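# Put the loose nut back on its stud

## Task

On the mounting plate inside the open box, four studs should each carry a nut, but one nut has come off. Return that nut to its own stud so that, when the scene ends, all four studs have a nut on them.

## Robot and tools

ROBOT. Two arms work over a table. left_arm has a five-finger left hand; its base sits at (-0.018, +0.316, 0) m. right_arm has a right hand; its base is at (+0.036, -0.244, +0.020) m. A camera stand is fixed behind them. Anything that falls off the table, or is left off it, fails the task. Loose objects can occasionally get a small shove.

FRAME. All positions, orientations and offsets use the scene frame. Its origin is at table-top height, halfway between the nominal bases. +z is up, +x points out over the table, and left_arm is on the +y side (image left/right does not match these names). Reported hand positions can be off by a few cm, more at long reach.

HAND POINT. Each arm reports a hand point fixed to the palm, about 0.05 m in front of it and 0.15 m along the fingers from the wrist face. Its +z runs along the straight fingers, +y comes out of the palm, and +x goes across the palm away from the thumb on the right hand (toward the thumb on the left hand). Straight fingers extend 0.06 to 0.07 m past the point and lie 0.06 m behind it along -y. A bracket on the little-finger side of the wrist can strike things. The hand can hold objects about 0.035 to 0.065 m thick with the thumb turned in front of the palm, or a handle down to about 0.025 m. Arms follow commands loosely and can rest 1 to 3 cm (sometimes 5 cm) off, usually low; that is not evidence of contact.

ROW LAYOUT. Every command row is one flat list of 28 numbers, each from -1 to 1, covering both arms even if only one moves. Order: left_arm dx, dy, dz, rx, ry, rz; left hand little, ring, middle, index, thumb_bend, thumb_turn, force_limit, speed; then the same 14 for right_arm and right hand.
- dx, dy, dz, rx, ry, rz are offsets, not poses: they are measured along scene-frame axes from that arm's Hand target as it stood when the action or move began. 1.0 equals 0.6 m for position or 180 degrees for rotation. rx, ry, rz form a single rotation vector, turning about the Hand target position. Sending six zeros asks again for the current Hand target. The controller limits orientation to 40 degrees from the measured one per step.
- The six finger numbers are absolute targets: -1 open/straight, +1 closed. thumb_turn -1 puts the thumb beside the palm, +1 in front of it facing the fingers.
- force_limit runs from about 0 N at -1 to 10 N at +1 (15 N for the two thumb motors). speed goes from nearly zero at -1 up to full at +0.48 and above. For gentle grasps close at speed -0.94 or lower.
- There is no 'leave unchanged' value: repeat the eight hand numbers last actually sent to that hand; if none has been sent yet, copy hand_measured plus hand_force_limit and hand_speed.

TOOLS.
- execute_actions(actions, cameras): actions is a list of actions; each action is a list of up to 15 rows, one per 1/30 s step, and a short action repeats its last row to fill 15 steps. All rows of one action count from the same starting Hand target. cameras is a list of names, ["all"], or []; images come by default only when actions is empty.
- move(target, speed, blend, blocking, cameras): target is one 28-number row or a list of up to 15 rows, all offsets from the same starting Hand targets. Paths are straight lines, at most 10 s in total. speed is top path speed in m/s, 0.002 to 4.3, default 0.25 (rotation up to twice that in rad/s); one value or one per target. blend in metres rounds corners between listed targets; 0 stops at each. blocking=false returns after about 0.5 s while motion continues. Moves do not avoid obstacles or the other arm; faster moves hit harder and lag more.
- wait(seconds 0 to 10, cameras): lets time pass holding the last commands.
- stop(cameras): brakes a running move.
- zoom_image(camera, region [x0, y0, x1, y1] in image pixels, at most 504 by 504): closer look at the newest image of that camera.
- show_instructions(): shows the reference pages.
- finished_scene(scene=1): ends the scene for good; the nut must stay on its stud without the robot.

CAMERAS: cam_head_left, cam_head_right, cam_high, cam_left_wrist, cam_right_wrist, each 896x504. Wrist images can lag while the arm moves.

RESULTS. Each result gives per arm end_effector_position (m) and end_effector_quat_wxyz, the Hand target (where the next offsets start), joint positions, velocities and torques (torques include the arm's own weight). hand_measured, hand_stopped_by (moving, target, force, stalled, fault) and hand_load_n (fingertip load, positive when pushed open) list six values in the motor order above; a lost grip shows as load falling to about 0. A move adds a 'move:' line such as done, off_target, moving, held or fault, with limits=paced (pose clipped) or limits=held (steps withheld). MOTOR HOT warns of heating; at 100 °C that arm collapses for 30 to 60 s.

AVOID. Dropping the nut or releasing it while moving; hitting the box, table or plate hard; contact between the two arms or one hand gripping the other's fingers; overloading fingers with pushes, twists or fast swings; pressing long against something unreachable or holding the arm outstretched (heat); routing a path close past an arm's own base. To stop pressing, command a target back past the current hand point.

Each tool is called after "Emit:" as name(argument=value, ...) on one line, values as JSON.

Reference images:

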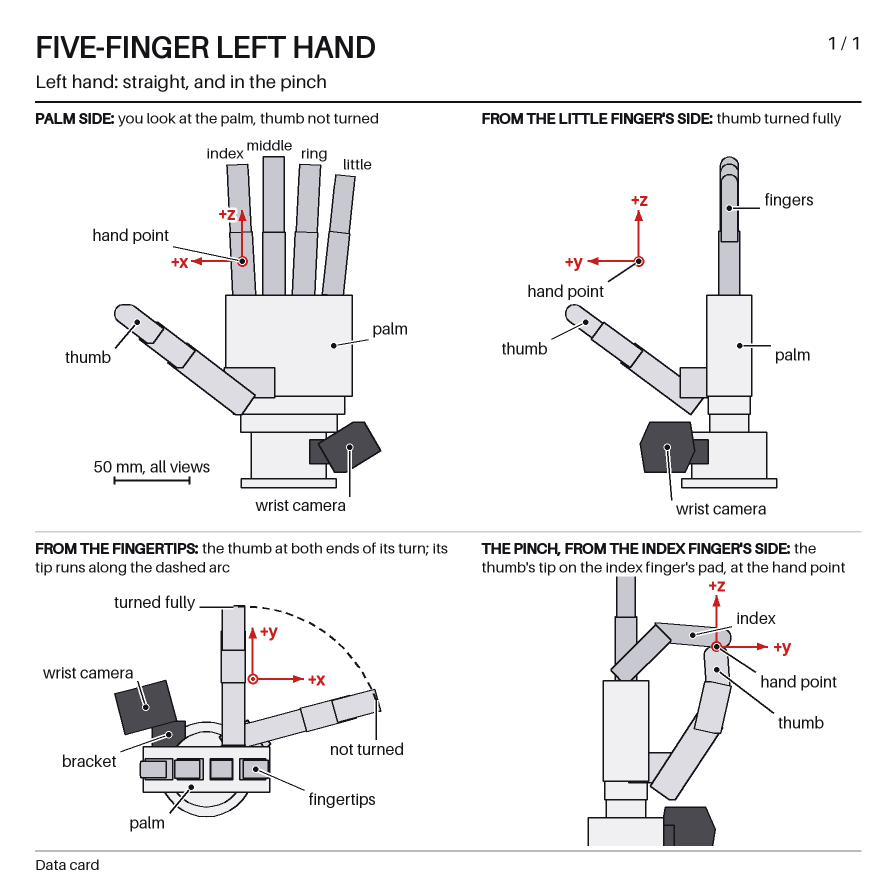

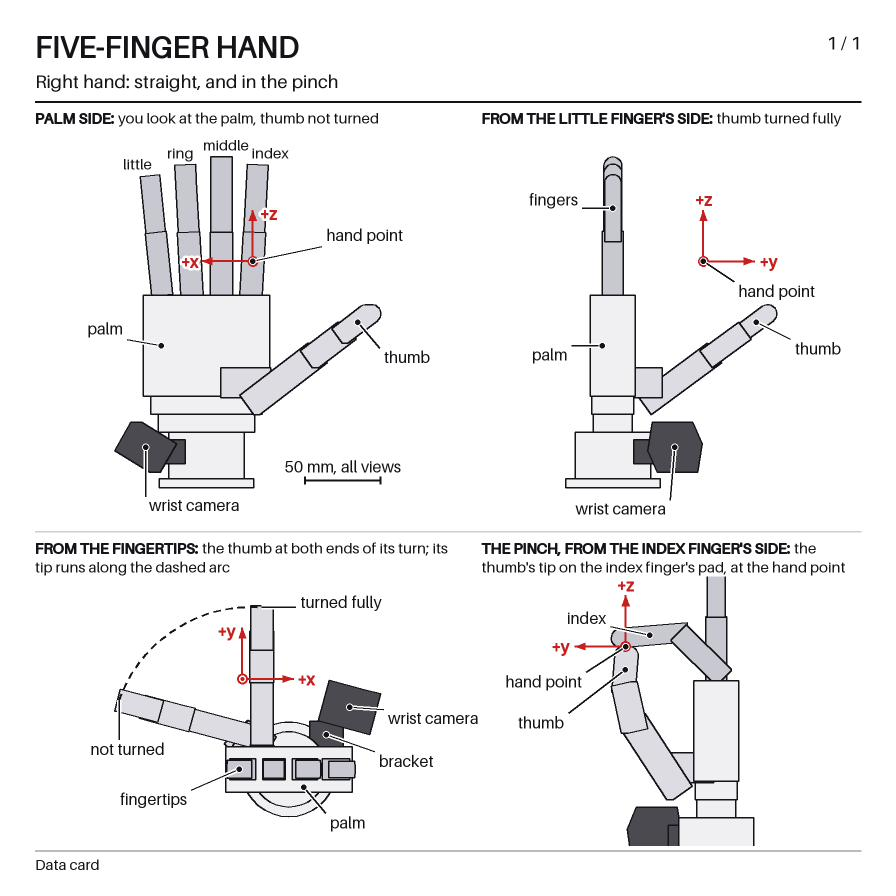

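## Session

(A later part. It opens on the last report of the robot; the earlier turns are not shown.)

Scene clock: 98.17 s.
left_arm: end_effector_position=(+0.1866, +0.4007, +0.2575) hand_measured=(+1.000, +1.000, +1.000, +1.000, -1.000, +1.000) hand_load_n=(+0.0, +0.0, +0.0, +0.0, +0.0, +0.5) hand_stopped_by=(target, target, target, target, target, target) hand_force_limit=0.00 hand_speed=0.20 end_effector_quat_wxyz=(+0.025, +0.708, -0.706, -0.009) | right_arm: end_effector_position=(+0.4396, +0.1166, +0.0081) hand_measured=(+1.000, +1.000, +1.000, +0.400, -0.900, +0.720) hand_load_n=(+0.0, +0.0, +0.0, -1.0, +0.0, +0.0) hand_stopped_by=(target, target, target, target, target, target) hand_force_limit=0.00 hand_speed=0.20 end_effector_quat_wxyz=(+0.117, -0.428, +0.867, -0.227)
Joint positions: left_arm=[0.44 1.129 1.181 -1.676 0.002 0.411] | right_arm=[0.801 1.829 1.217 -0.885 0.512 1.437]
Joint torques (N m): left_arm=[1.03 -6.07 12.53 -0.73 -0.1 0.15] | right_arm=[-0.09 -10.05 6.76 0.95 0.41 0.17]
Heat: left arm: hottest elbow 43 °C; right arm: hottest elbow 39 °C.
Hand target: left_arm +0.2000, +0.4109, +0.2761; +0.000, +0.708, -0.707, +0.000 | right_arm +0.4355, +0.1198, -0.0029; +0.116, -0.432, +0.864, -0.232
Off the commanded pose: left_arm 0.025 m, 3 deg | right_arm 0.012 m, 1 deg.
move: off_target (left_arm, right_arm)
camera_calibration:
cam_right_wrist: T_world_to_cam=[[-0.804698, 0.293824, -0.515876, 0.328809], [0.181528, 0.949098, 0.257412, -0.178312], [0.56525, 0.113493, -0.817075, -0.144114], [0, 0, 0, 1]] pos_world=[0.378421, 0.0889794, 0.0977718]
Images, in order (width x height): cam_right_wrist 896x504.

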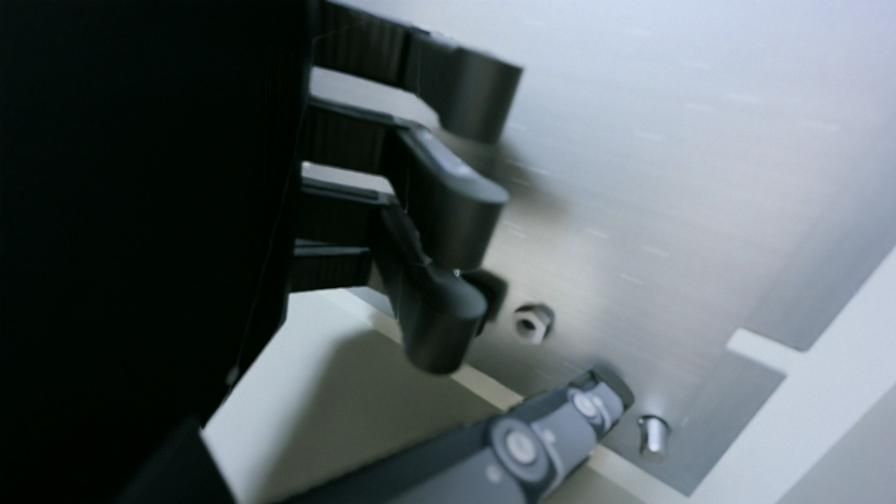

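Emit:
move(target=[0, 0, 0, 0, 0, 0, 1, 1, 1, 1, -1, 1, 0, 0.2, -0.004, 0.003, -0.009, 0, 0, 0, 1, 1, 1, 0.4, -0.9, 0.72, 0, 0.2], speed=[0.03], cameras=["cam_right_wrist"])

Emit:
zoom_image(camera="cam_right_wrist", region=[440, 220, 700, 420])

Scene clock: 99.97 s.
left_arm: end_effector_position=(+0.1866, +0.4007, +0.2575) hand_measured=(+1.000, +1.000, +1.000, +1.000, -1.000, +1.000) hand_load_n=(+0.0, +0.0, +0.0, +0.0, +0.0, +0.0) hand_stopped_by=(target, target, target, target, target, target) hand_force_limit=0.00 hand_speed=0.20 end_effector_quat_wxyz=(+0.025, +0.708, -0.706, -0.009) | right_arm: end_effector_position=(+0.4388, +0.1173, +0.0075) hand_measured=(+1.000, +1.000, +1.000, +0.400, -0.900, +0.720) hand_load_n=(+0.0, +0.0, +0.5, -2.5, +0.0, +0.0) hand_stopped_by=(target, target, target, target, target, target) hand_force_limit=0.00 hand_speed=0.20 end_effector_quat_wxyz=(+0.118, -0.432, +0.864, -0.229)
Joint positions: left_arm=[0.44 1.129 1.181 -1.676 0.002 0.411] | right_arm=[0.804 1.83 1.215 -0.88 0.517 1.431]
Joint torques (N m): left_arm=[0.5 -5.54 12.48 -0.54 -0.12 0.08] | right_arm=[0.15 -9.58 6.48 1.13 0.3 0.21]
Heat: left arm: hottest elbow 43 °C; right arm: hottest elbow 39 °C.
Hand target: left_arm +0.2000, +0.4109, +0.2761; +0.000, +0.708, -0.707, +0.000 | right_arm +0.4329, +0.1215, -0.0085; +0.115, -0.432, +0.864, -0.232
Off the commanded pose: left_arm 0.025 m, 3 deg | right_arm 0.017 m, 0 deg.
move: off_target (left_arm, right_arm)
camera_calibration:
cam_right_wrist: T_world_to_cam=[[-0.805551, 0.285017, -0.519473, 0.32902], [0.172764, 0.951596, 0.254201, -0.17515], [0.56678, 0.115026, -0.8158, -0.145086], [0, 0, 0, 1]] pos_world=[0.377534, 0.0895841, 0.0970793]
Images, in order (width x height): cam_right_wrist 896x504.

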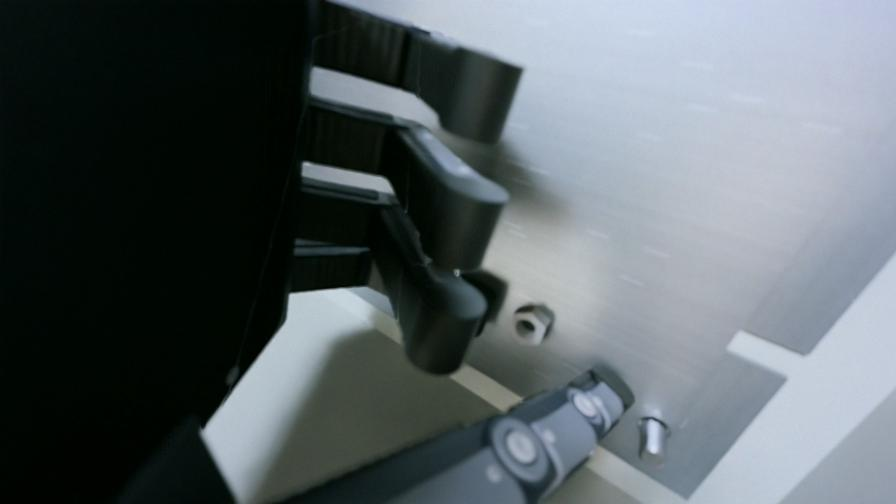

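Scaled by 1.938 from the camera's 896x504 image, which has a finer 1280x720 frame.

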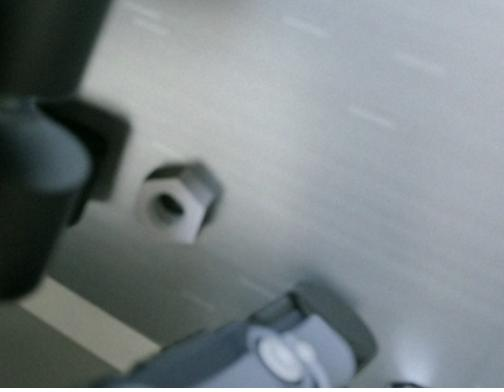

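Emit:
move(target=[0, 0, 0, 0, 0, 0, 1, 1, 1, 1, -1, 1, 0, 0.2, 0.002, -0.001, 0.018, 0, 0, 0, 1, 1, 1, 0.4, -0.9, 0.72, 0, 0.2], speed=[0.05], cameras=[])

Scene clock: 101.87 s.
left_arm: end_effector_position=(+0.1866, +0.4007, +0.2575) hand_measured=(+1.000, +1.000, +1.000, +1.000, -1.000, +1.000) hand_load_n=(+0.0, +0.0, +0.0, +0.0, +0.0, +0.0) hand_stopped_by=(target, target, target, target, target, target) hand_force_limit=0.00 hand_speed=0.20 end_effector_quat_wxyz=(+0.025, +0.708, -0.706, -0.009) | right_arm: end_effector_position=(+0.4389, +0.1171, +0.0075) hand_measured=(+1.000, +1.000, +1.000, +0.400, -0.900, +0.720) hand_load_n=(+0.0, +0.0, +0.0, -2.5, +0.0, +0.0) hand_stopped_by=(target, target, target, target, target, target) hand_force_limit=0.00 hand_speed=0.20 end_effector_quat_wxyz=(+0.118, -0.428, +0.866, -0.229)
Joint positions: left_arm=[0.44 1.129 1.181 -1.676 0.002 0.411] | right_arm=[0.804 1.83 1.215 -0.884 0.517 1.441]
Joint torques (N m): left_arm=[0.73 -5.48 12.66 -0.49 -0.09 0.07] | right_arm=[-0.09 -10.64 7.34 0.36 0.29 0.18]
Heat: left arm: hottest elbow 44 °C; right arm: hottest elbow 39 °C.
Hand target: left_arm +0.2000, +0.4109, +0.2761; +0.000, +0.708, -0.707, +0.000 | right_arm +0.4342, +0.1208, +0.0023; +0.115, -0.432, +0.864, -0.232
Off the commanded pose: left_arm 0.025 m, 3 deg | right_arm 0.008 m, 1 deg.
move: off_target (left_arm)
No camera images: "cameras" was empty.

Emit:
move(target=[0, 0, 0, 0, 0, 0, 1, 1, 1, 1, -1, 1, 0, 0.2, 0.0, 0.0, 0.013, 0, 0, 0, 1, 1, 1, 0.4, -0.9, 0.72, 0, 0.2], speed=[0.05], cameras=[])

Scene clock: 103.23 s.
left_arm: end_effector_position=(+0.1866, +0.4007, +0.2575) hand_measured=(+1.000, +1.000, +1.000, +1.000, -1.000, +1.000) hand_load_n=(+0.0, +0.0, +0.0, +0.5, +0.0, +0.0) hand_stopped_by=(target, target, target, target, target, target) hand_force_limit=0.00 hand_speed=0.20 end_effector_quat_wxyz=(+0.025, +0.708, -0.706, -0.009) | right_arm: end_effector_position=(+0.4387, +0.1167, +0.0075) hand_measured=(+1.000, +1.000, +1.000, +0.400, -0.900, +0.720) hand_load_n=(+0.0, +0.0, +0.0, -1.5, +0.0, +0.0) hand_stopped_by=(target, target, target, target, target, target) hand_force_limit=0.00 hand_speed=0.20 end_effector_quat_wxyz=(+0.118, -0.425, +0.868, -0.229)
Joint positions: left_arm=[0.44 1.129 1.181 -1.676 0.002 0.411] | right_arm=[0.804 1.83 1.215 -0.887 0.517 1.449]
Joint torques (N m): left_arm=[0.5 -5.83 12.51 -0.5 -0.12 0.09] | right_arm=[-0.09 -11.46 7.9 0.12 0.29 0.11]
Heat: left arm: hottest elbow 44 °C; right arm: hottest elbow 39 °C.
Hand target: left_arm +0.2000, +0.4109, +0.2761; +0.000, +0.708, -0.707, +0.000 | right_arm +0.4342, +0.1208, +0.0101; +0.115, -0.432, +0.864, -0.232
Off the commanded pose: left_arm 0.025 m, 3 deg | right_arm 0.007 m, 1 deg.
move: off_target (left_arm)
No camera images: "cameras" was empty.

Emit:
move(target=[0, 0, 0, 0, 0, 0, 1, 1, 1, 1, -1, 1, 0, 0.2, 0.0, 0.0, 0.003, 0, 0, 0, 1, 1, 1, 0.4, -0.7, 0.72, -0.6, -0.9], speed=[0.05], cameras=["cam_right_wrist"])

Emit:
zoom_image(camera="cam_right_wrist", region=[440, 220, 700, 420])

Scene clock: 105.43 s.
left_arm: end_effector_position=(+0.1866, +0.4007, +0.2575) hand_measured=(+1.000, +1.000, +1.000, +1.000, -1.000, +1.000) hand_load_n=(+0.0, +0.0, +0.0, +0.0, +0.0, +0.0) hand_stopped_by=(target, target, target, target, target, target) hand_force_limit=0.00 hand_speed=0.20 end_effector_quat_wxyz=(+0.025, +0.708, -0.706, -0.009) | right_arm: end_effector_position=(+0.4380, +0.1159, +0.0075) hand_measured=(+1.000, +1.000, +1.000, +0.400, -0.700, +0.720) hand_load_n=(+0.0, +0.0, +0.0, +0.0, +0.5, +1.5) hand_stopped_by=(target, target, target, target, target, target) hand_force_limit=-0.60 hand_speed=-0.90 end_effector_quat_wxyz=(+0.116, -0.424, +0.868, -0.230)
Joint positions: left_arm=[0.44 1.129 1.181 -1.676 0.002 0.411] | right_arm=[0.804 1.829 1.215 -0.891 0.517 1.451]
Joint torques (N m): left_arm=[0.62 -6.3 12.44 -0.5 -0.11 0.09] | right_arm=[-0.09 -11.58 8.02 0.08 0.29 0.09]
Heat: left arm: hottest elbow 44 °C; right arm: hottest elbow 38 °C.
Hand target: left_arm +0.2000, +0.4109, +0.2761; +0.000, +0.708, -0.707, +0.000 | right_arm +0.4342, +0.1208, +0.0119; +0.115, -0.432, +0.864, -0.232
Off the commanded pose: left_arm 0.025 m, 3 deg | right_arm 0.008 m, 1 deg.
move: off_target (left_arm)
camera_calibration:
cam_right_wrist: T_world_to_cam=[[-0.801127, 0.299141, -0.518373, 0.325267], [0.189478, 0.948346, 0.254437, -0.180596], [0.567709, 0.105616, -0.816426, -0.143777], [0, 0, 0, 1]] pos_world=[0.376423, 0.0891522, 0.0971768]
Images, in order (width x height): cam_right_wrist 896x504.

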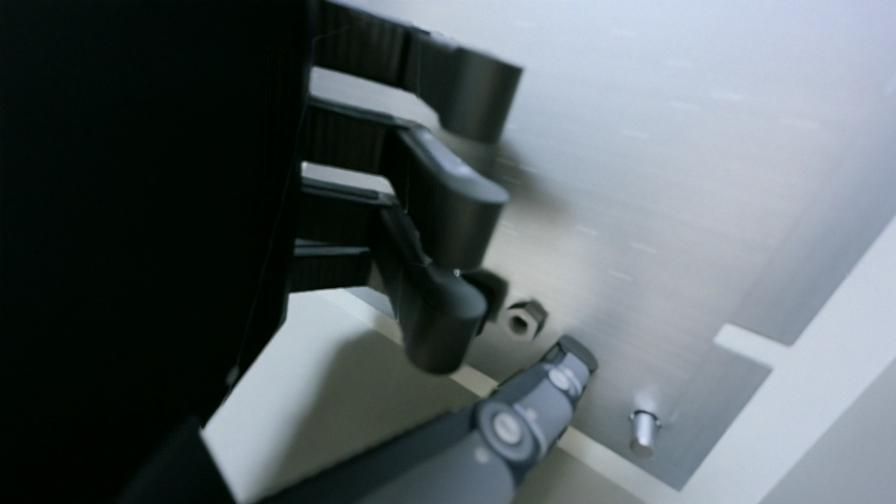

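Scaled by 1.938 from the camera's 896x504 image, which has a finer 1280x720 frame.

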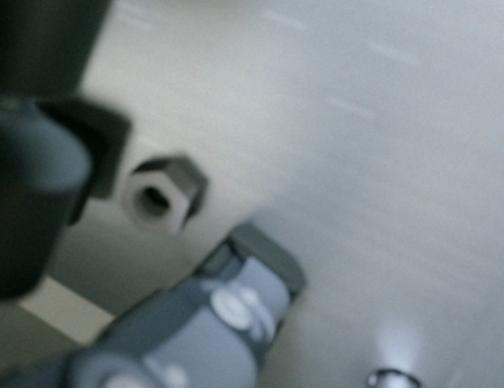

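Emit:
move(target=[0, 0, 0, 0, 0, 0, 1, 1, 1, 1, -1, 1, 0, 0.2, 0.0, 0.0, 0.007, 0, 0, 0, 1, 1, 1, 0.4, -0.56, 0.72, -0.6, -0.9], speed=[0.05], cameras=["cam_right_wrist"])

Emit:
zoom_image(camera="cam_right_wrist", region=[440, 220, 700, 420])

Scene clock: 107.23 s.
left_arm: end_effector_position=(+0.1866, +0.4007, +0.2575) hand_measured=(+1.000, +1.000, +1.000, +1.000, -1.000, +1.000) hand_load_n=(+0.0, +0.0, +0.0, +0.0, -0.5, +0.0) hand_stopped_by=(target, target, target, target, target, target) hand_force_limit=0.00 hand_speed=0.20 end_effector_quat_wxyz=(+0.025, +0.708, -0.706, -0.009) | right_arm: end_effector_position=(+0.4338, +0.1177, +0.0086) hand_measured=(+1.000, +1.000, +1.000, +0.400, -0.562, +0.720) hand_load_n=(+0.0, +0.0, +0.5, +0.0, +2.0, +2.0) hand_stopped_by=(target, target, target, target, target, target) hand_force_limit=-0.60 hand_speed=-0.90 end_effector_quat_wxyz=(+0.114, -0.427, +0.867, -0.229)
Joint positions: left_arm=[0.44 1.129 1.181 -1.676 0.002 0.411] | right_arm=[0.811 1.826 1.215 -0.9 0.514 1.454]
Joint torques (N m): left_arm=[0.26 -5.25 12.55 -0.42 -0.13 0.09] | right_arm=[-0.67 -11.75 8.34 0.1 0.36 0.07]
Heat: left arm: hottest elbow 44 °C; right arm: hottest elbow 38 °C.
Hand target: left_arm +0.2000, +0.4109, +0.2761; +0.000, +0.708, -0.707, +0.000 | right_arm +0.4342, +0.1208, +0.0161; +0.115, -0.432, +0.864, -0.232
Off the commanded pose: left_arm 0.025 m, 3 deg | right_arm 0.008 m, 1 deg.
move: off_target (left_arm)
camera_calibration:
cam_right_wrist: T_world_to_cam=[[-0.805325, 0.294995, -0.514227, 0.324196], [0.186696, 0.949469, 0.252297, -0.180666], [0.562669, 0.107177, -0.819705, -0.138617], [0, 0, 0, 1]] pos_world=[0.372808, 0.0907573, 0.0986666]
Images, in order (width x height): cam_right_wrist 896x504.

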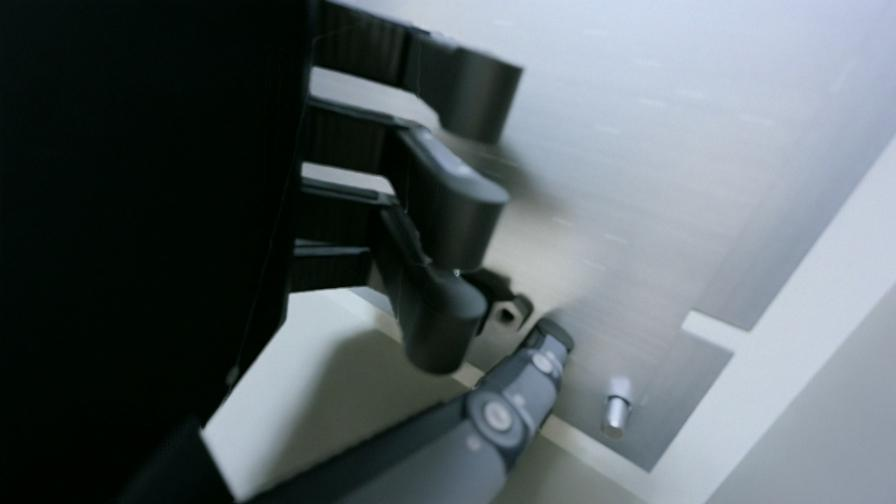

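Scaled by 1.938 from the camera's 896x504 image, which has a finer 1280x720 frame.

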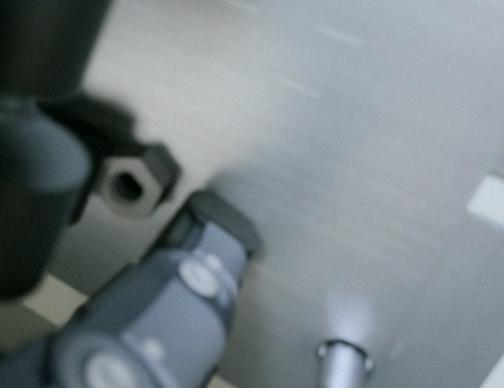

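Emit:
move(target=[0, 0, 0, 0, 0, 0, 1, 1, 1, 1, -1, 1, 0, 0.2, 0.0, 0.0, 0.003, 0, 0, 0, 1, 1, 1, 0.4, -0.40, 0.72, -0.55, -0.9], speed=[0.05], cameras=["cam_right_wrist"])

Emit:
zoom_image(camera="cam_right_wrist", region=[440, 220, 700, 420])

Scene clock: 108.50 s.
left_arm: end_effector_position=(+0.1866, +0.4007, +0.2575) hand_measured=(+1.000, +1.000, +1.000, +1.000, -1.000, +1.000) hand_load_n=(+0.0, +0.0, +0.0, +0.0, +0.5, +0.0) hand_stopped_by=(target, target, target, target, target, target) hand_force_limit=0.00 hand_speed=0.20 end_effector_quat_wxyz=(+0.025, +0.708, -0.706, -0.009) | right_arm: end_effector_position=(+0.4316, +0.1156, +0.0090) hand_measured=(+1.000, +1.000, +1.000, +0.400, -0.496, +0.720) hand_load_n=(+0.0, +0.0, +0.0, +0.5, +3.0, +1.5) hand_stopped_by=(target, target, target, target, force, target) hand_force_limit=-0.55 hand_speed=-0.90 end_effector_quat_wxyz=(+0.109, -0.429, +0.867, -0.231)
Joint positions: left_arm=[0.44 1.129 1.181 -1.676 0.002 0.411] | right_arm=[0.811 1.825 1.215 -0.913 0.514 1.454]
Joint torques (N m): left_arm=[1.67 -6.07 12.7 -0.31 -0.12 0.05] | right_arm=[-0.67 -11.81 8.47 0.12 0.37 0.07]
Heat: left arm: hottest elbow 44 °C; right arm: hottest elbow 38 °C.
Hand target: left_arm +0.2000, +0.4109, +0.2761; +0.000, +0.708, -0.707, +0.000 | right_arm +0.4341, +0.1209, +0.0179; +0.115, -0.432, +0.864, -0.232
Off the commanded pose: left_arm 0.025 m, 3 deg | right_arm 0.011 m, 1 deg.
move: off_target (left_arm, right_arm)
camera_calibration:
cam_right_wrist: T_world_to_cam=[[-0.809167, 0.29069, -0.510636, 0.325272], [0.188158, 0.951478, 0.243488, -0.179107], [0.556638, 0.100942, -0.8246, -0.133458], [0, 0, 0, 1]] pos_world=[0.371187, 0.0893349, 0.0996563]
Images, in order (width x height): cam_right_wrist 896x504.

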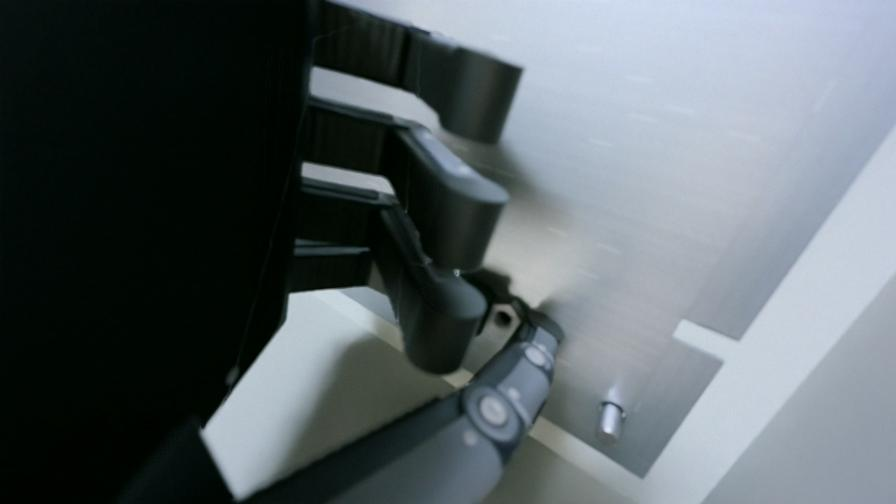

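Scaled by 1.938 from the camera's 896x504 image, which has a finer 1280x720 frame.

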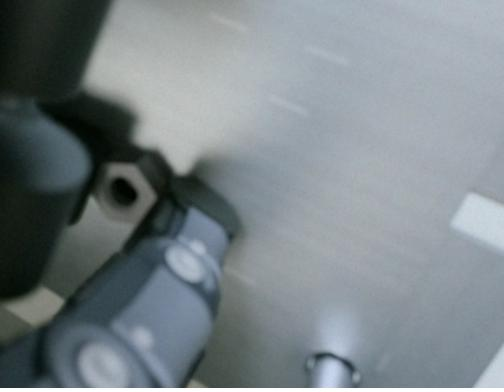

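Emit:
move(target=[0, 0, 0, 0, 0, 0, 1, 1, 1, 1, -1, 1, 0, 0.2, 0.0, 0.0, 0.0, 0, 0, 0, 1, 1, 1, 0.4, -0.3, 0.72, -0.3, -0.9], speed=[0.05], cameras=["cam_right_wrist"])

Emit:
zoom_image(camera="cam_right_wrist", region=[440, 220, 640, 420])

Scene clock: 109.53 s.
left_arm: end_effector_position=(+0.1866, +0.4007, +0.2575) hand_measured=(+1.000, +1.000, +1.000, +1.000, -1.000, +1.000) hand_load_n=(+0.0, +0.0, +0.0, +0.0, +0.0, +0.0) hand_stopped_by=(target, target, target, target, target, target) hand_force_limit=0.00 hand_speed=0.20 end_effector_quat_wxyz=(+0.025, +0.708, -0.706, -0.009) | right_arm: end_effector_position=(+0.4310, +0.1150, +0.0090) hand_measured=(+1.000, +1.000, +1.000, +0.400, -0.486, +0.720) hand_load_n=(+0.0, +0.0, +0.0, +1.0, +5.0, +1.0) hand_stopped_by=(target, target, target, target, force, target) hand_force_limit=-0.30 hand_speed=-0.90 end_effector_quat_wxyz=(+0.108, -0.429, +0.867, -0.231)
Joint positions: left_arm=[0.44 1.129 1.181 -1.676 0.002 0.411] | right_arm=[0.811 1.824 1.215 -0.916 0.514 1.454]
Joint torques (N m): left_arm=[-0.26 -6.07 12.49 -0.39 -0.11 0.06] | right_arm=[-0.73 -11.75 8.44 0.14 0.37 0.07]
Heat: left arm: hottest elbow 44 °C; right arm: hottest elbow 38 °C.
Hand target: left_arm +0.2000, +0.4109, +0.2761; +0.000, +0.708, -0.707, +0.000 | right_arm +0.4341, +0.1209, +0.0178; +0.115, -0.432, +0.864, -0.232
Off the commanded pose: left_arm 0.025 m, 3 deg | right_arm 0.011 m, 1 deg.
move: off_target (left_arm, right_arm)
camera_calibration:
cam_right_wrist: T_world_to_cam=[[-0.810127, 0.289755, -0.509643, 0.325583], [0.188656, 0.951929, 0.241328, -0.178721], [0.555071, 0.099359, -0.825848, -0.132237], [0, 0, 0, 1]] pos_world=[0.370882, 0.0889293, 0.0998536]
Images, in order (width x height): cam_right_wrist 896x504.

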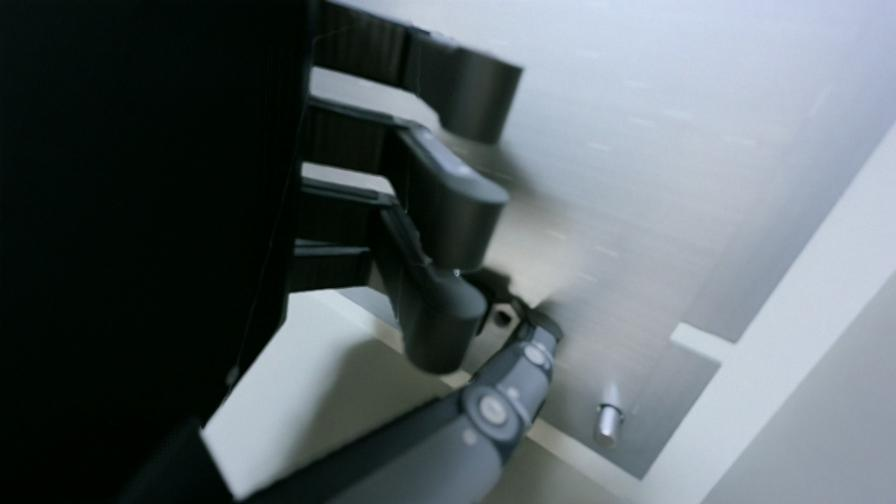

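Scaled by 2.520 from the camera's 896x504 image, which has a finer 1280x720 frame.

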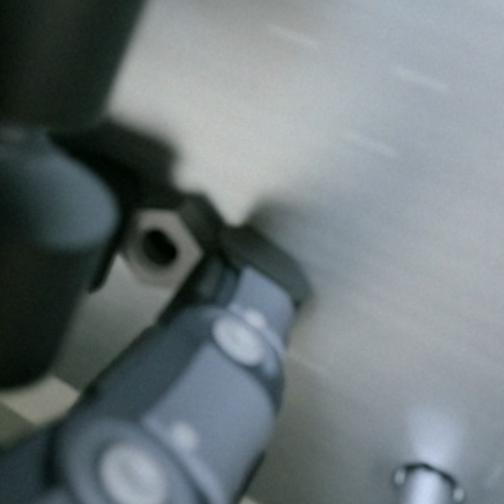

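Emit:
move(target=[0, 0, 0, 0, 0, 0, 1, 1, 1, 1, -1, 1, 0, 0.2, 0.0, 0.0, 0.05, 0, 0, 0, 1, 1, 1, 0.4, -0.3, 0.72, -0.3, -0.9], speed=[0.05], cameras=["cam_right_wrist"])

Emit:
zoom_image(camera="cam_right_wrist", region=[440, 220, 640, 420])

Scene clock: 111.20 s.
left_arm: end_effector_position=(+0.1866, +0.4007, +0.2575) hand_measured=(+1.000, +1.000, +1.000, +1.000, -1.000, +1.000) hand_load_n=(+0.0, +0.0, +0.0, +0.0, +0.0, +0.0) hand_stopped_by=(target, target, target, target, target, target) hand_force_limit=0.00 hand_speed=0.20 end_effector_quat_wxyz=(+0.025, +0.708, -0.706, -0.009) | right_arm: end_effector_position=(+0.4192, +0.1025, +0.0222) hand_measured=(+1.000, +1.000, +1.000, +0.400, -0.484, +0.720) hand_load_n=(+0.0, +0.0, +0.5, +0.0, +0.0, -0.5) hand_stopped_by=(target, target, target, target, force, target) hand_force_limit=-0.30 hand_speed=-0.90 end_effector_quat_wxyz=(+0.086, -0.434, +0.864, -0.239)
Joint positions: left_arm=[0.44 1.129 1.181 -1.676 0.002 0.411] | right_arm=[0.811 1.793 1.215 -0.994 0.514 1.454]
Joint torques (N m): left_arm=[0.79 -6.36 12.6 -0.4 -0.12 0.11] | right_arm=[-0.67 -12.4 10.88 0.24 0.37 0.07]
Heat: left arm: hottest elbow 44 °C; right arm: hottest elbow 38 °C.
Hand target: left_arm +0.2000, +0.4109, +0.2761; +0.000, +0.708, -0.707, +0.000 | right_arm +0.4341, +0.1209, +0.0480; +0.116, -0.432, +0.864, -0.232
Off the commanded pose: left_arm 0.025 m, 3 deg | right_arm 0.035 m, 3 deg.
move: off_target (left_arm, right_arm)
camera_calibration:
cam_right_wrist: T_world_to_cam=[[-0.826429, 0.272458, -0.492728, 0.334524], [0.195811, 0.959574, 0.202179, -0.170704], [0.527894, 0.0706056, -0.84637, -0.0986922], [0, 0, 0, 1]] pos_world=[0.361985, 0.0796273, 0.115812]
Images, in order (width x height): cam_right_wrist 896x504.

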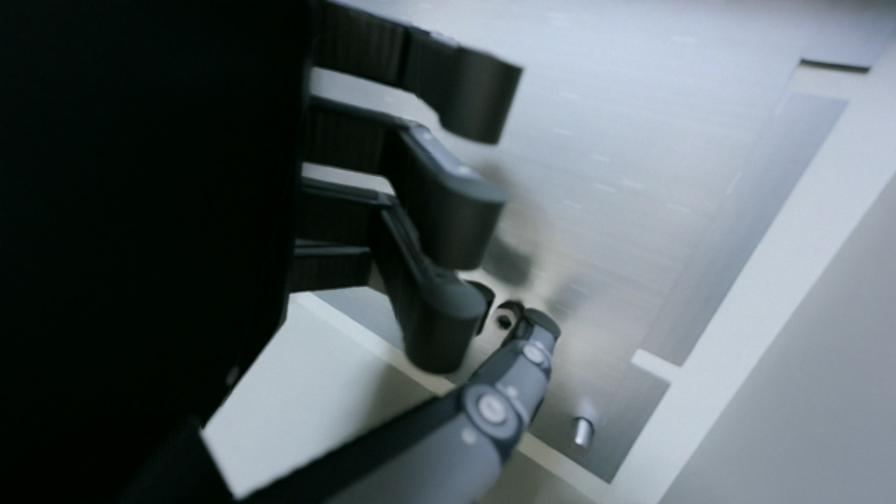

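Scaled by 2.520 from the camera's 896x504 image, which has a finer 1280x720 frame.

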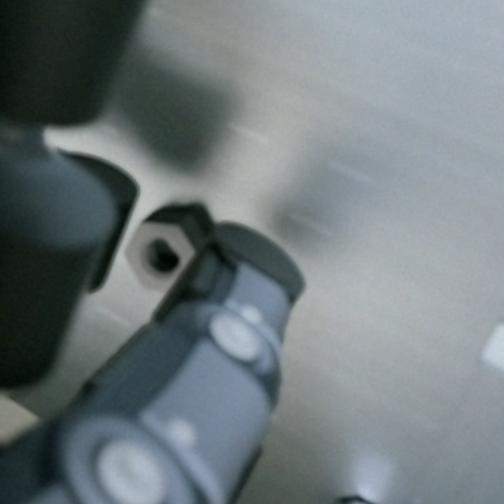

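Emit:
move(target=[0, 0, 0, 0, 0, 0, 1, 1, 1, 1, -1, 1, 0, 0.2, -0.011, -0.0223, -0.04, 0.0167, 0.0222, 0.0, 1, 1, 1, 0.4, -0.9, 0.72, -0.3, 0.2], speed=[0.05], cameras=["cam_right_wrist"])

Emit:
zoom_image(camera="cam_right_wrist", region=[440, 220, 640, 420])

Scene clock: 114.23 s.
left_arm: end_effector_position=(+0.1866, +0.4007, +0.2575) hand_measured=(+1.000, +1.000, +1.000, +1.000, -1.000, +1.000) hand_load_n=(+0.0, +0.0, +0.5, +0.0, +0.0, +0.0) hand_stopped_by=(target, target, target, target, target, target) hand_force_limit=0.00 hand_speed=0.20 end_effector_quat_wxyz=(+0.025, +0.708, -0.706, -0.009) | right_arm: end_effector_position=(+0.4217, +0.1103, +0.0171) hand_measured=(+1.000, +1.000, +1.000, +0.400, -0.900, +0.720) hand_load_n=(+0.0, +0.0, +0.0, +0.0, +0.0, +0.0) hand_stopped_by=(target, target, target, target, target, target) hand_force_limit=-0.30 hand_speed=0.20 end_effector_quat_wxyz=(+0.087, -0.438, +0.873, -0.196)
Joint positions: left_arm=[0.44 1.129 1.181 -1.676 0.002 0.411] | right_arm=[0.784 1.793 1.205 -0.937 0.43 1.418]
Joint torques (N m): left_arm=[-0.03 -6.36 12.44 -0.4 -0.13 0.06] | right_arm=[-2.08 -12.22 6.89 0.87 0.14 -0.01]
Heat: left arm: hottest elbow 45 °C; right arm: hottest elbow 38 °C.
Hand target: left_arm +0.2000, +0.4109, +0.2761; +0.000, +0.708, -0.707, +0.000 | right_arm +0.4276, +0.1077, +0.0241; +0.097, -0.437, +0.873, -0.194
Off the commanded pose: left_arm 0.025 m, 3 deg | right_arm 0.009 m, 1 deg.
move: off_target (left_arm)
camera_calibration:
cam_right_wrist: T_world_to_cam=[[-0.846418, 0.304372, -0.436959, 0.335917], [0.199191, 0.941949, 0.270287, -0.178354], [0.493861, 0.141738, -0.857911, -0.0982385], [0, 0, 0, 1]] pos_world=[0.368369, 0.0796804, 0.110709]
Images, in order (width x height): cam_right_wrist 896x504.

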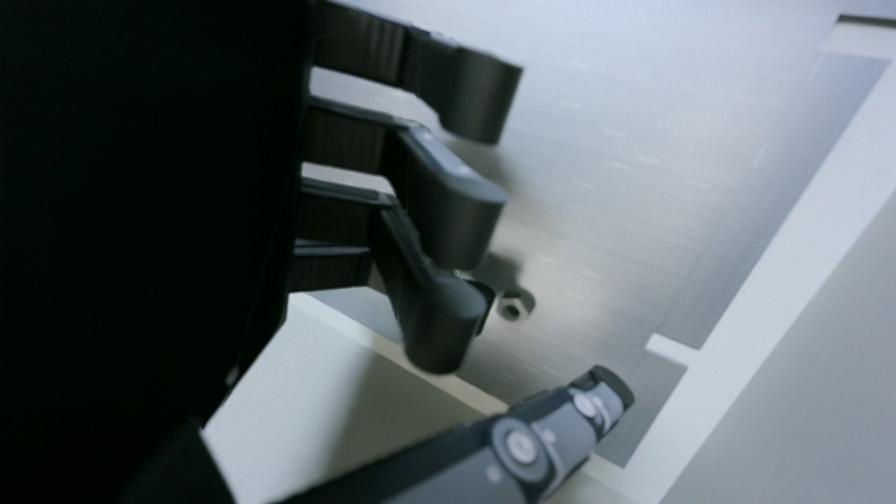

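Scaled by 2.520 from the camera's 896x504 image, which has a finer 1280x720 frame.

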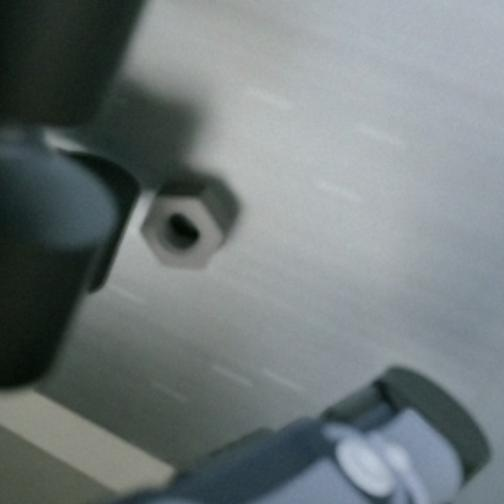

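Emit:
move(target=[0, 0, 0, 0, 0, 0, 1, 1, 1, 1, -1, 1, 0, 0.2, 0.0073, -0.0027, -0.015, 0.0, 0.0, 0.0, 1, 1, 1, 0.4, -0.9, 0.72, -0.3, 0.2], speed=[0.05], cameras=["cam_right_wrist"])

Emit:
zoom_image(camera="cam_right_wrist", region=[440, 220, 640, 420])

Scene clock: 116.03 s.
left_arm: end_effector_position=(+0.1866, +0.4007, +0.2575) hand_measured=(+1.000, +1.000, +1.000, +1.000, -1.000, +1.000) hand_load_n=(+0.0, +0.0, +0.0, +0.5, +0.0, +0.0) hand_stopped_by=(target, target, target, target, target, target) hand_force_limit=0.00 hand_speed=0.20 end_effector_quat_wxyz=(+0.025, +0.708, -0.706, -0.009) | right_arm: end_effector_position=(+0.4282, +0.1117, +0.0178) hand_measured=(+1.000, +1.000, +1.000, +0.400, -0.900, +0.720) hand_load_n=(-0.5, +0.0, +0.5, +0.0, -0.5, +0.0) hand_stopped_by=(target, target, target, target, target, target) hand_force_limit=-0.30 hand_speed=0.20 end_effector_quat_wxyz=(+0.096, -0.436, +0.874, -0.193)
Joint positions: left_arm=[0.44 1.129 1.181 -1.676 0.002 0.411] | right_arm=[0.777 1.793 1.205 -0.914 0.43 1.409]
Joint torques (N m): left_arm=[0.85 -5.66 12.64 -0.31 -0.12 0.11] | right_arm=[-2.2 -11.11 6.63 0.92 0.13 -0.01]
Heat: left arm: hottest elbow 45 °C; right arm: hottest elbow 38 °C.
Hand target: left_arm +0.2000, +0.4109, +0.2761; +0.000, +0.708, -0.707, +0.000 | right_arm +0.4319, +0.1061, +0.0151; +0.097, -0.437, +0.873, -0.194
Off the commanded pose: left_arm 0.025 m, 3 deg | right_arm 0.007 m, 0 deg.
move: off_target (left_arm)
camera_calibration:
cam_right_wrist: T_world_to_cam=[[-0.840617, 0.309257, -0.44466, 0.338424], [0.194272, 0.938497, 0.285451, -0.178867], [0.50559, 0.15357, -0.848997, -0.107554], [0, 0, 0, 1]] pos_world=[0.373612, 0.079723, 0.110228]
Images, in order (width x height): cam_right_wrist 896x504.

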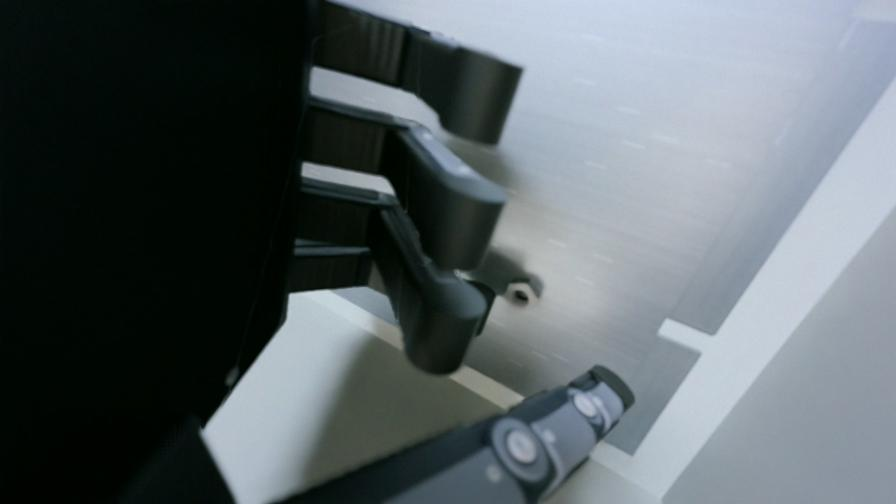

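Scaled by 2.520 from the camera's 896x504 image, which has a finer 1280x720 frame.

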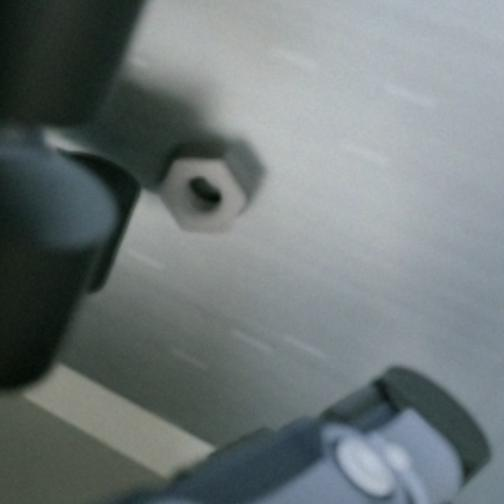

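Emit:
move(target=[0, 0, 0, 0, 0, 0, 1, 1, 1, 1, -1, 1, 0, 0.2, 0.0, -0.0107, -0.013, 0.0, 0.0, 0.0, 1, 1, 1, 0.4, -0.9, 0.72, -0.3, 0.2], speed=[0.05], cameras=["cam_right_wrist"])

Emit:
zoom_image(camera="cam_right_wrist", region=[440, 220, 640, 420])

Scene clock: 117.97 s.
left_arm: end_effector_position=(+0.1866, +0.4007, +0.2575) hand_measured=(+1.000, +1.000, +1.000, +1.000, -1.000, +1.000) hand_load_n=(+0.0, +0.0, +0.0, +0.0, +0.0, +0.0) hand_stopped_by=(target, target, target, target, target, target) hand_force_limit=0.00 hand_speed=0.20 end_effector_quat_wxyz=(+0.025, +0.708, -0.706, -0.009) | right_arm: end_effector_position=(+0.4275, +0.1047, +0.0097) hand_measured=(+1.000, +1.000, +1.000, +0.400, -0.900, +0.720) hand_load_n=(+0.5, +0.0, +0.0, +0.0, +0.0, +0.0) hand_stopped_by=(target, target, target, target, target, target) hand_force_limit=-0.30 hand_speed=0.20 end_effector_quat_wxyz=(+0.096, -0.437, +0.874, -0.193)
Joint positions: left_arm=[0.44 1.129 1.181 -1.676 0.002 0.411] | right_arm=[0.768 1.793 1.179 -0.885 0.428 1.399]
Joint torques (N m): left_arm=[0.21 -5.77 12.59 -0.51 -0.09 0.11] | right_arm=[-2.2 -10.87 6.76 0.94 0.14 -0.01]
Heat: left arm: hottest elbow 45 °C; right arm: hottest elbow 38 °C.
Hand target: left_arm +0.2000, +0.4109, +0.2761; +0.000, +0.708, -0.707, +0.000 | right_arm +0.4320, +0.0997, +0.0073; +0.097, -0.437, +0.873, -0.194
Off the commanded pose: left_arm 0.025 m, 3 deg | right_arm 0.007 m, 0 deg.
move: off_target (left_arm)
camera_calibration:
cam_right_wrist: T_world_to_cam=[[-0.841281, 0.309015, -0.443572, 0.336677], [0.194347, 0.938545, 0.28524, -0.169907], [0.504455, 0.15376, -0.849637, -0.112493], [0, 0, 0, 1]] pos_world=[0.373008, 0.0727236, 0.102226]
Images, in order (width x height): cam_right_wrist 896x504.

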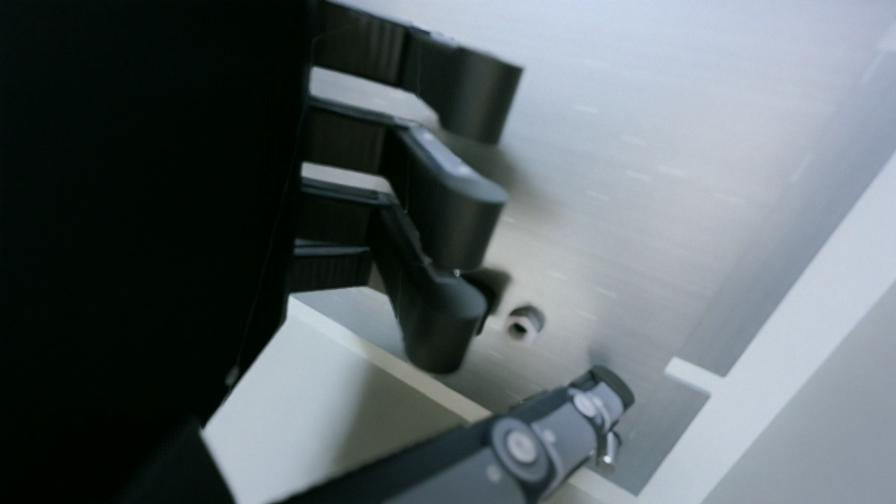

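Scaled by 2.520 from the camera's 896x504 image, which has a finer 1280x720 frame.

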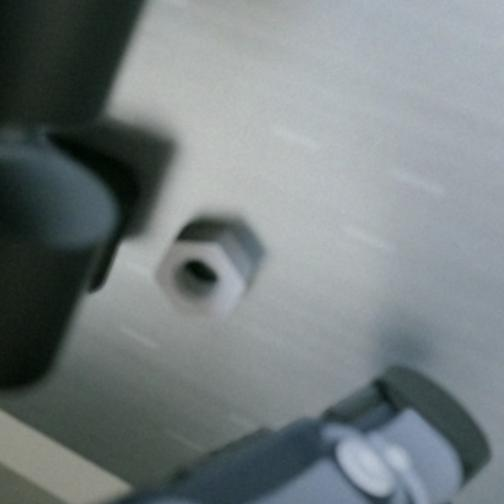

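Emit:
move(target=[0, 0, 0, 0, 0, 0, 1, 1, 1, 1, -1, 1, 0, 0.2, 0.0, 0.0, -0.010, 0.0, 0.0, 0.0, 1, 1, 1, 0.4, -0.8, 0.72, -0.3, -0.5], speed=[0.03], cameras=["cam_right_wrist"])

Emit:
zoom_image(camera="cam_right_wrist", region=[440, 220, 640, 420])

Scene clock: 119.27 s.
left_arm: end_effector_position=(+0.1866, +0.4007, +0.2575) hand_measured=(+1.000, +1.000, +1.000, +1.000, -1.000, +1.000) hand_load_n=(+0.0, +0.0, +0.5, +0.0, +0.0, +0.0) hand_stopped_by=(target, target, target, target, target, target) hand_force_limit=0.00 hand_speed=0.20 end_effector_quat_wxyz=(+0.025, +0.708, -0.706, -0.009) | right_arm: end_effector_position=(+0.4280, +0.1052, +0.0081) hand_measured=(+1.000, +1.000, +1.000, +0.400, -0.800, +0.720) hand_load_n=(+0.0, +0.0, +0.0, +0.0, +0.0, +0.0) hand_stopped_by=(target, target, target, target, target, target) hand_force_limit=-0.30 hand_speed=-0.50 end_effector_quat_wxyz=(+0.100, -0.436, +0.874, -0.191)
Joint positions: left_arm=[0.44 1.129 1.181 -1.676 0.002 0.411] | right_arm=[0.768 1.793 1.173 -0.871 0.428 1.399]
Joint torques (N m): left_arm=[0.79 -6.36 12.46 -0.36 -0.15 0.05] | right_arm=[-2.2 -10.23 6.79 0.95 0.14 -0.01]
Heat: left arm: hottest elbow 45 °C; right arm: hottest elbow 38 °C.
Hand target: left_arm +0.2000, +0.4109, +0.2761; +0.000, +0.708, -0.707, +0.000 | right_arm +0.4320, +0.0996, +0.0013; +0.097, -0.437, +0.873, -0.194
Off the commanded pose: left_arm 0.025 m, 3 deg | right_arm 0.010 m, 0 deg.
move: off_target (left_arm)
camera_calibration:
cam_right_wrist: T_world_to_cam=[[-0.83882, 0.311374, -0.446572, 0.334969], [0.192766, 0.937021, 0.29126, -0.16923], [0.509139, 0.158231, -0.846015, -0.116716], [0, 0, 0, 1]] pos_world=[0.373025, 0.0727398, 0.100134]
Images, in order (width x height): cam_right_wrist 896x504.

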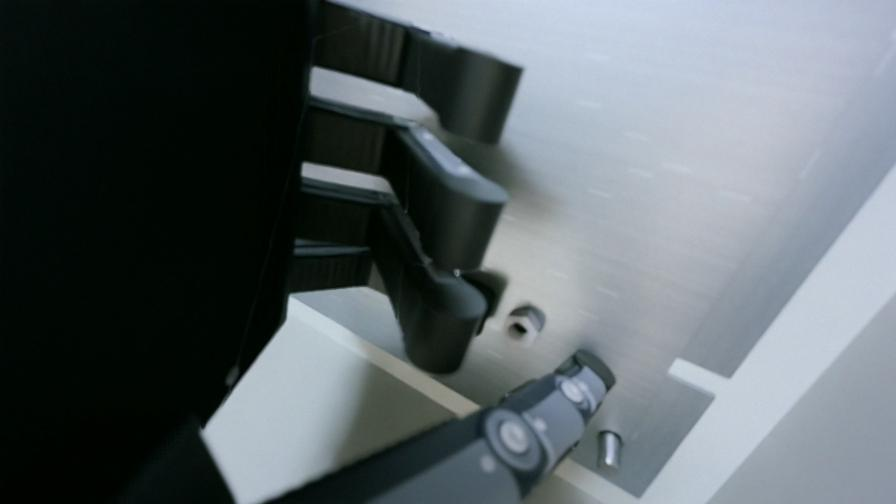

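Scaled by 2.520 from the camera's 896x504 image, which has a finer 1280x720 frame.

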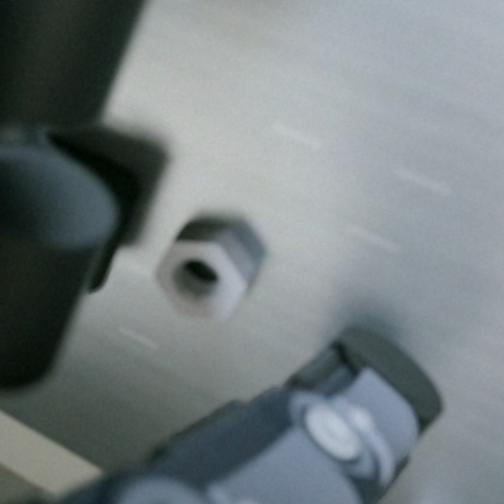

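Emit:
move(target=[0, 0, 0, 0, 0, 0, 1, 1, 1, 1, -1, 1, 0, 0.2, 0.0, 0.0, -0.005, 0.0, 0.0, 0.0, 1, 1, 1, 0.4, -0.7, 0.72, -0.3, -0.5], speed=[0.03], cameras=[])

Scene clock: 120.40 s.
left_arm: end_effector_position=(+0.1866, +0.4007, +0.2575) hand_measured=(+1.000, +1.000, +1.000, +1.000, -1.000, +1.000) hand_load_n=(+0.0, +0.5, +0.0, +0.0, +0.0, +0.0) hand_stopped_by=(target, target, target, target, target, target) hand_force_limit=0.00 hand_speed=0.20 end_effector_quat_wxyz=(+0.025, +0.708, -0.706, -0.009) | right_arm: end_effector_position=(+0.4296, +0.1067, +0.0085) hand_measured=(+1.000, +1.000, +1.000, +0.400, -0.700, +0.720) hand_load_n=(+0.0, +0.0, +0.0, +0.0, -0.5, +0.0) hand_stopped_by=(target, target, target, target, target, target) hand_force_limit=-0.30 hand_speed=-0.50 end_effector_quat_wxyz=(+0.103, -0.435, +0.874, -0.190)
Joint positions: left_arm=[0.44 1.129 1.181 -1.676 0.002 0.411] | right_arm=[0.768 1.793 1.173 -0.864 0.428 1.399]
Joint torques (N m): left_arm=[0.91 -4.84 12.64 -0.34 -0.13 0.09] | right_arm=[-2.2 -9.93 6.57 0.98 0.13 -0.01]
Heat: left arm: hottest elbow 45 °C; right arm: hottest elbow 38 °C.
Hand target: left_arm +0.2000, +0.4109, +0.2761; +0.000, +0.708, -0.707, +0.000 | right_arm +0.4320, +0.0996, -0.0017; +0.097, -0.437, +0.873, -0.194
Off the commanded pose: left_arm 0.025 m, 3 deg | right_arm 0.013 m, 1 deg.
move: off_target (left_arm, right_arm)
No camera images: "cameras" was empty.

Emit:
move(target=[0, 0, 0, 0, 0, 0, 1, 1, 1, 1, -1, 1, 0, 0.2, -0.002, 0.0, -0.009, 0.0, 0.0, 0.0, 1, 1, 1, 0.4, -0.7, 0.72, -0.3, -0.5], speed=[0.03], cameras=["cam_right_wrist"])

Emit:
zoom_image(camera="cam_right_wrist", region=[440, 220, 640, 420])

Scene clock: 121.70 s.
left_arm: end_effector_position=(+0.1866, +0.4007, +0.2575) hand_measured=(+1.000, +1.000, +1.000, +1.000, -1.000, +1.000) hand_load_n=(+0.0, +0.0, +0.5, +0.0, +0.0, +0.0) hand_stopped_by=(target, target, target, target, target, target) hand_force_limit=0.00 hand_speed=0.20 end_effector_quat_wxyz=(+0.025, +0.708, -0.706, -0.009) | right_arm: end_effector_position=(+0.4291, +0.1064, +0.0070) hand_measured=(+1.000, +1.000, +1.000, +0.400, -0.700, +0.720) hand_load_n=(+0.0, +0.0, +0.0, -3.0, +0.0, +0.0) hand_stopped_by=(target, target, target, target, target, target) hand_force_limit=-0.30 hand_speed=-0.50 end_effector_quat_wxyz=(+0.104, -0.439, +0.872, -0.190)
Joint positions: left_arm=[0.44 1.129 1.181 -1.676 0.002 0.411] | right_arm=[0.768 1.793 1.168 -0.854 0.428 1.389]
Joint torques (N m): left_arm=[1.2 -6.36 12.41 -0.42 -0.09 0.06] | right_arm=[-2.14 -9.47 6.34 1.09 0.14 0.01]
Heat: left arm: hottest elbow 45 °C; right arm: hottest elbow 38 °C.
Hand target: left_arm +0.2000, +0.4109, +0.2761; +0.000, +0.708, -0.707, +0.000 | right_arm +0.4307, +0.0996, -0.0072; +0.097, -0.437, +0.873, -0.194
Off the commanded pose: left_arm 0.025 m, 3 deg | right_arm 0.016 m, 1 deg.
move: off_target (left_arm, right_arm)
camera_calibration:
cam_right_wrist: T_world_to_cam=[[-0.838569, 0.30672, -0.45025, 0.3354], [0.183097, 0.937054, 0.297331, -0.166109], [0.513106, 0.166893, -0.841944, -0.120981], [0, 0, 0, 1]] pos_world=[0.373747, 0.0729703, 0.0985439]
Images, in order (width x height): cam_right_wrist 896x504.

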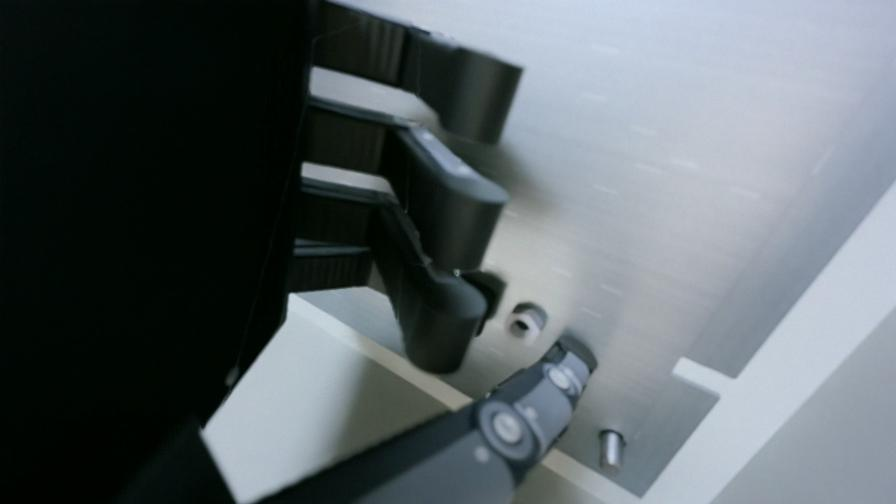

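Scaled by 2.520 from the camera's 896x504 image, which has a finer 1280x720 frame.

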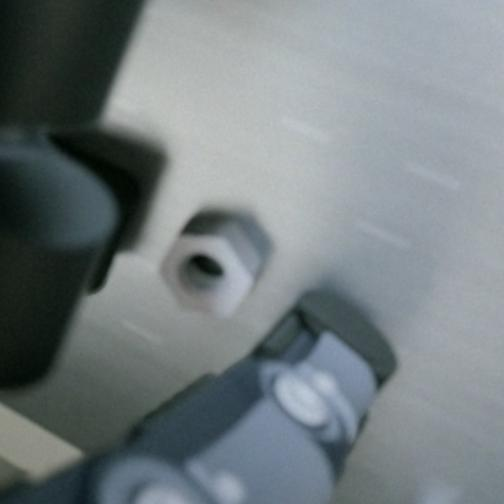

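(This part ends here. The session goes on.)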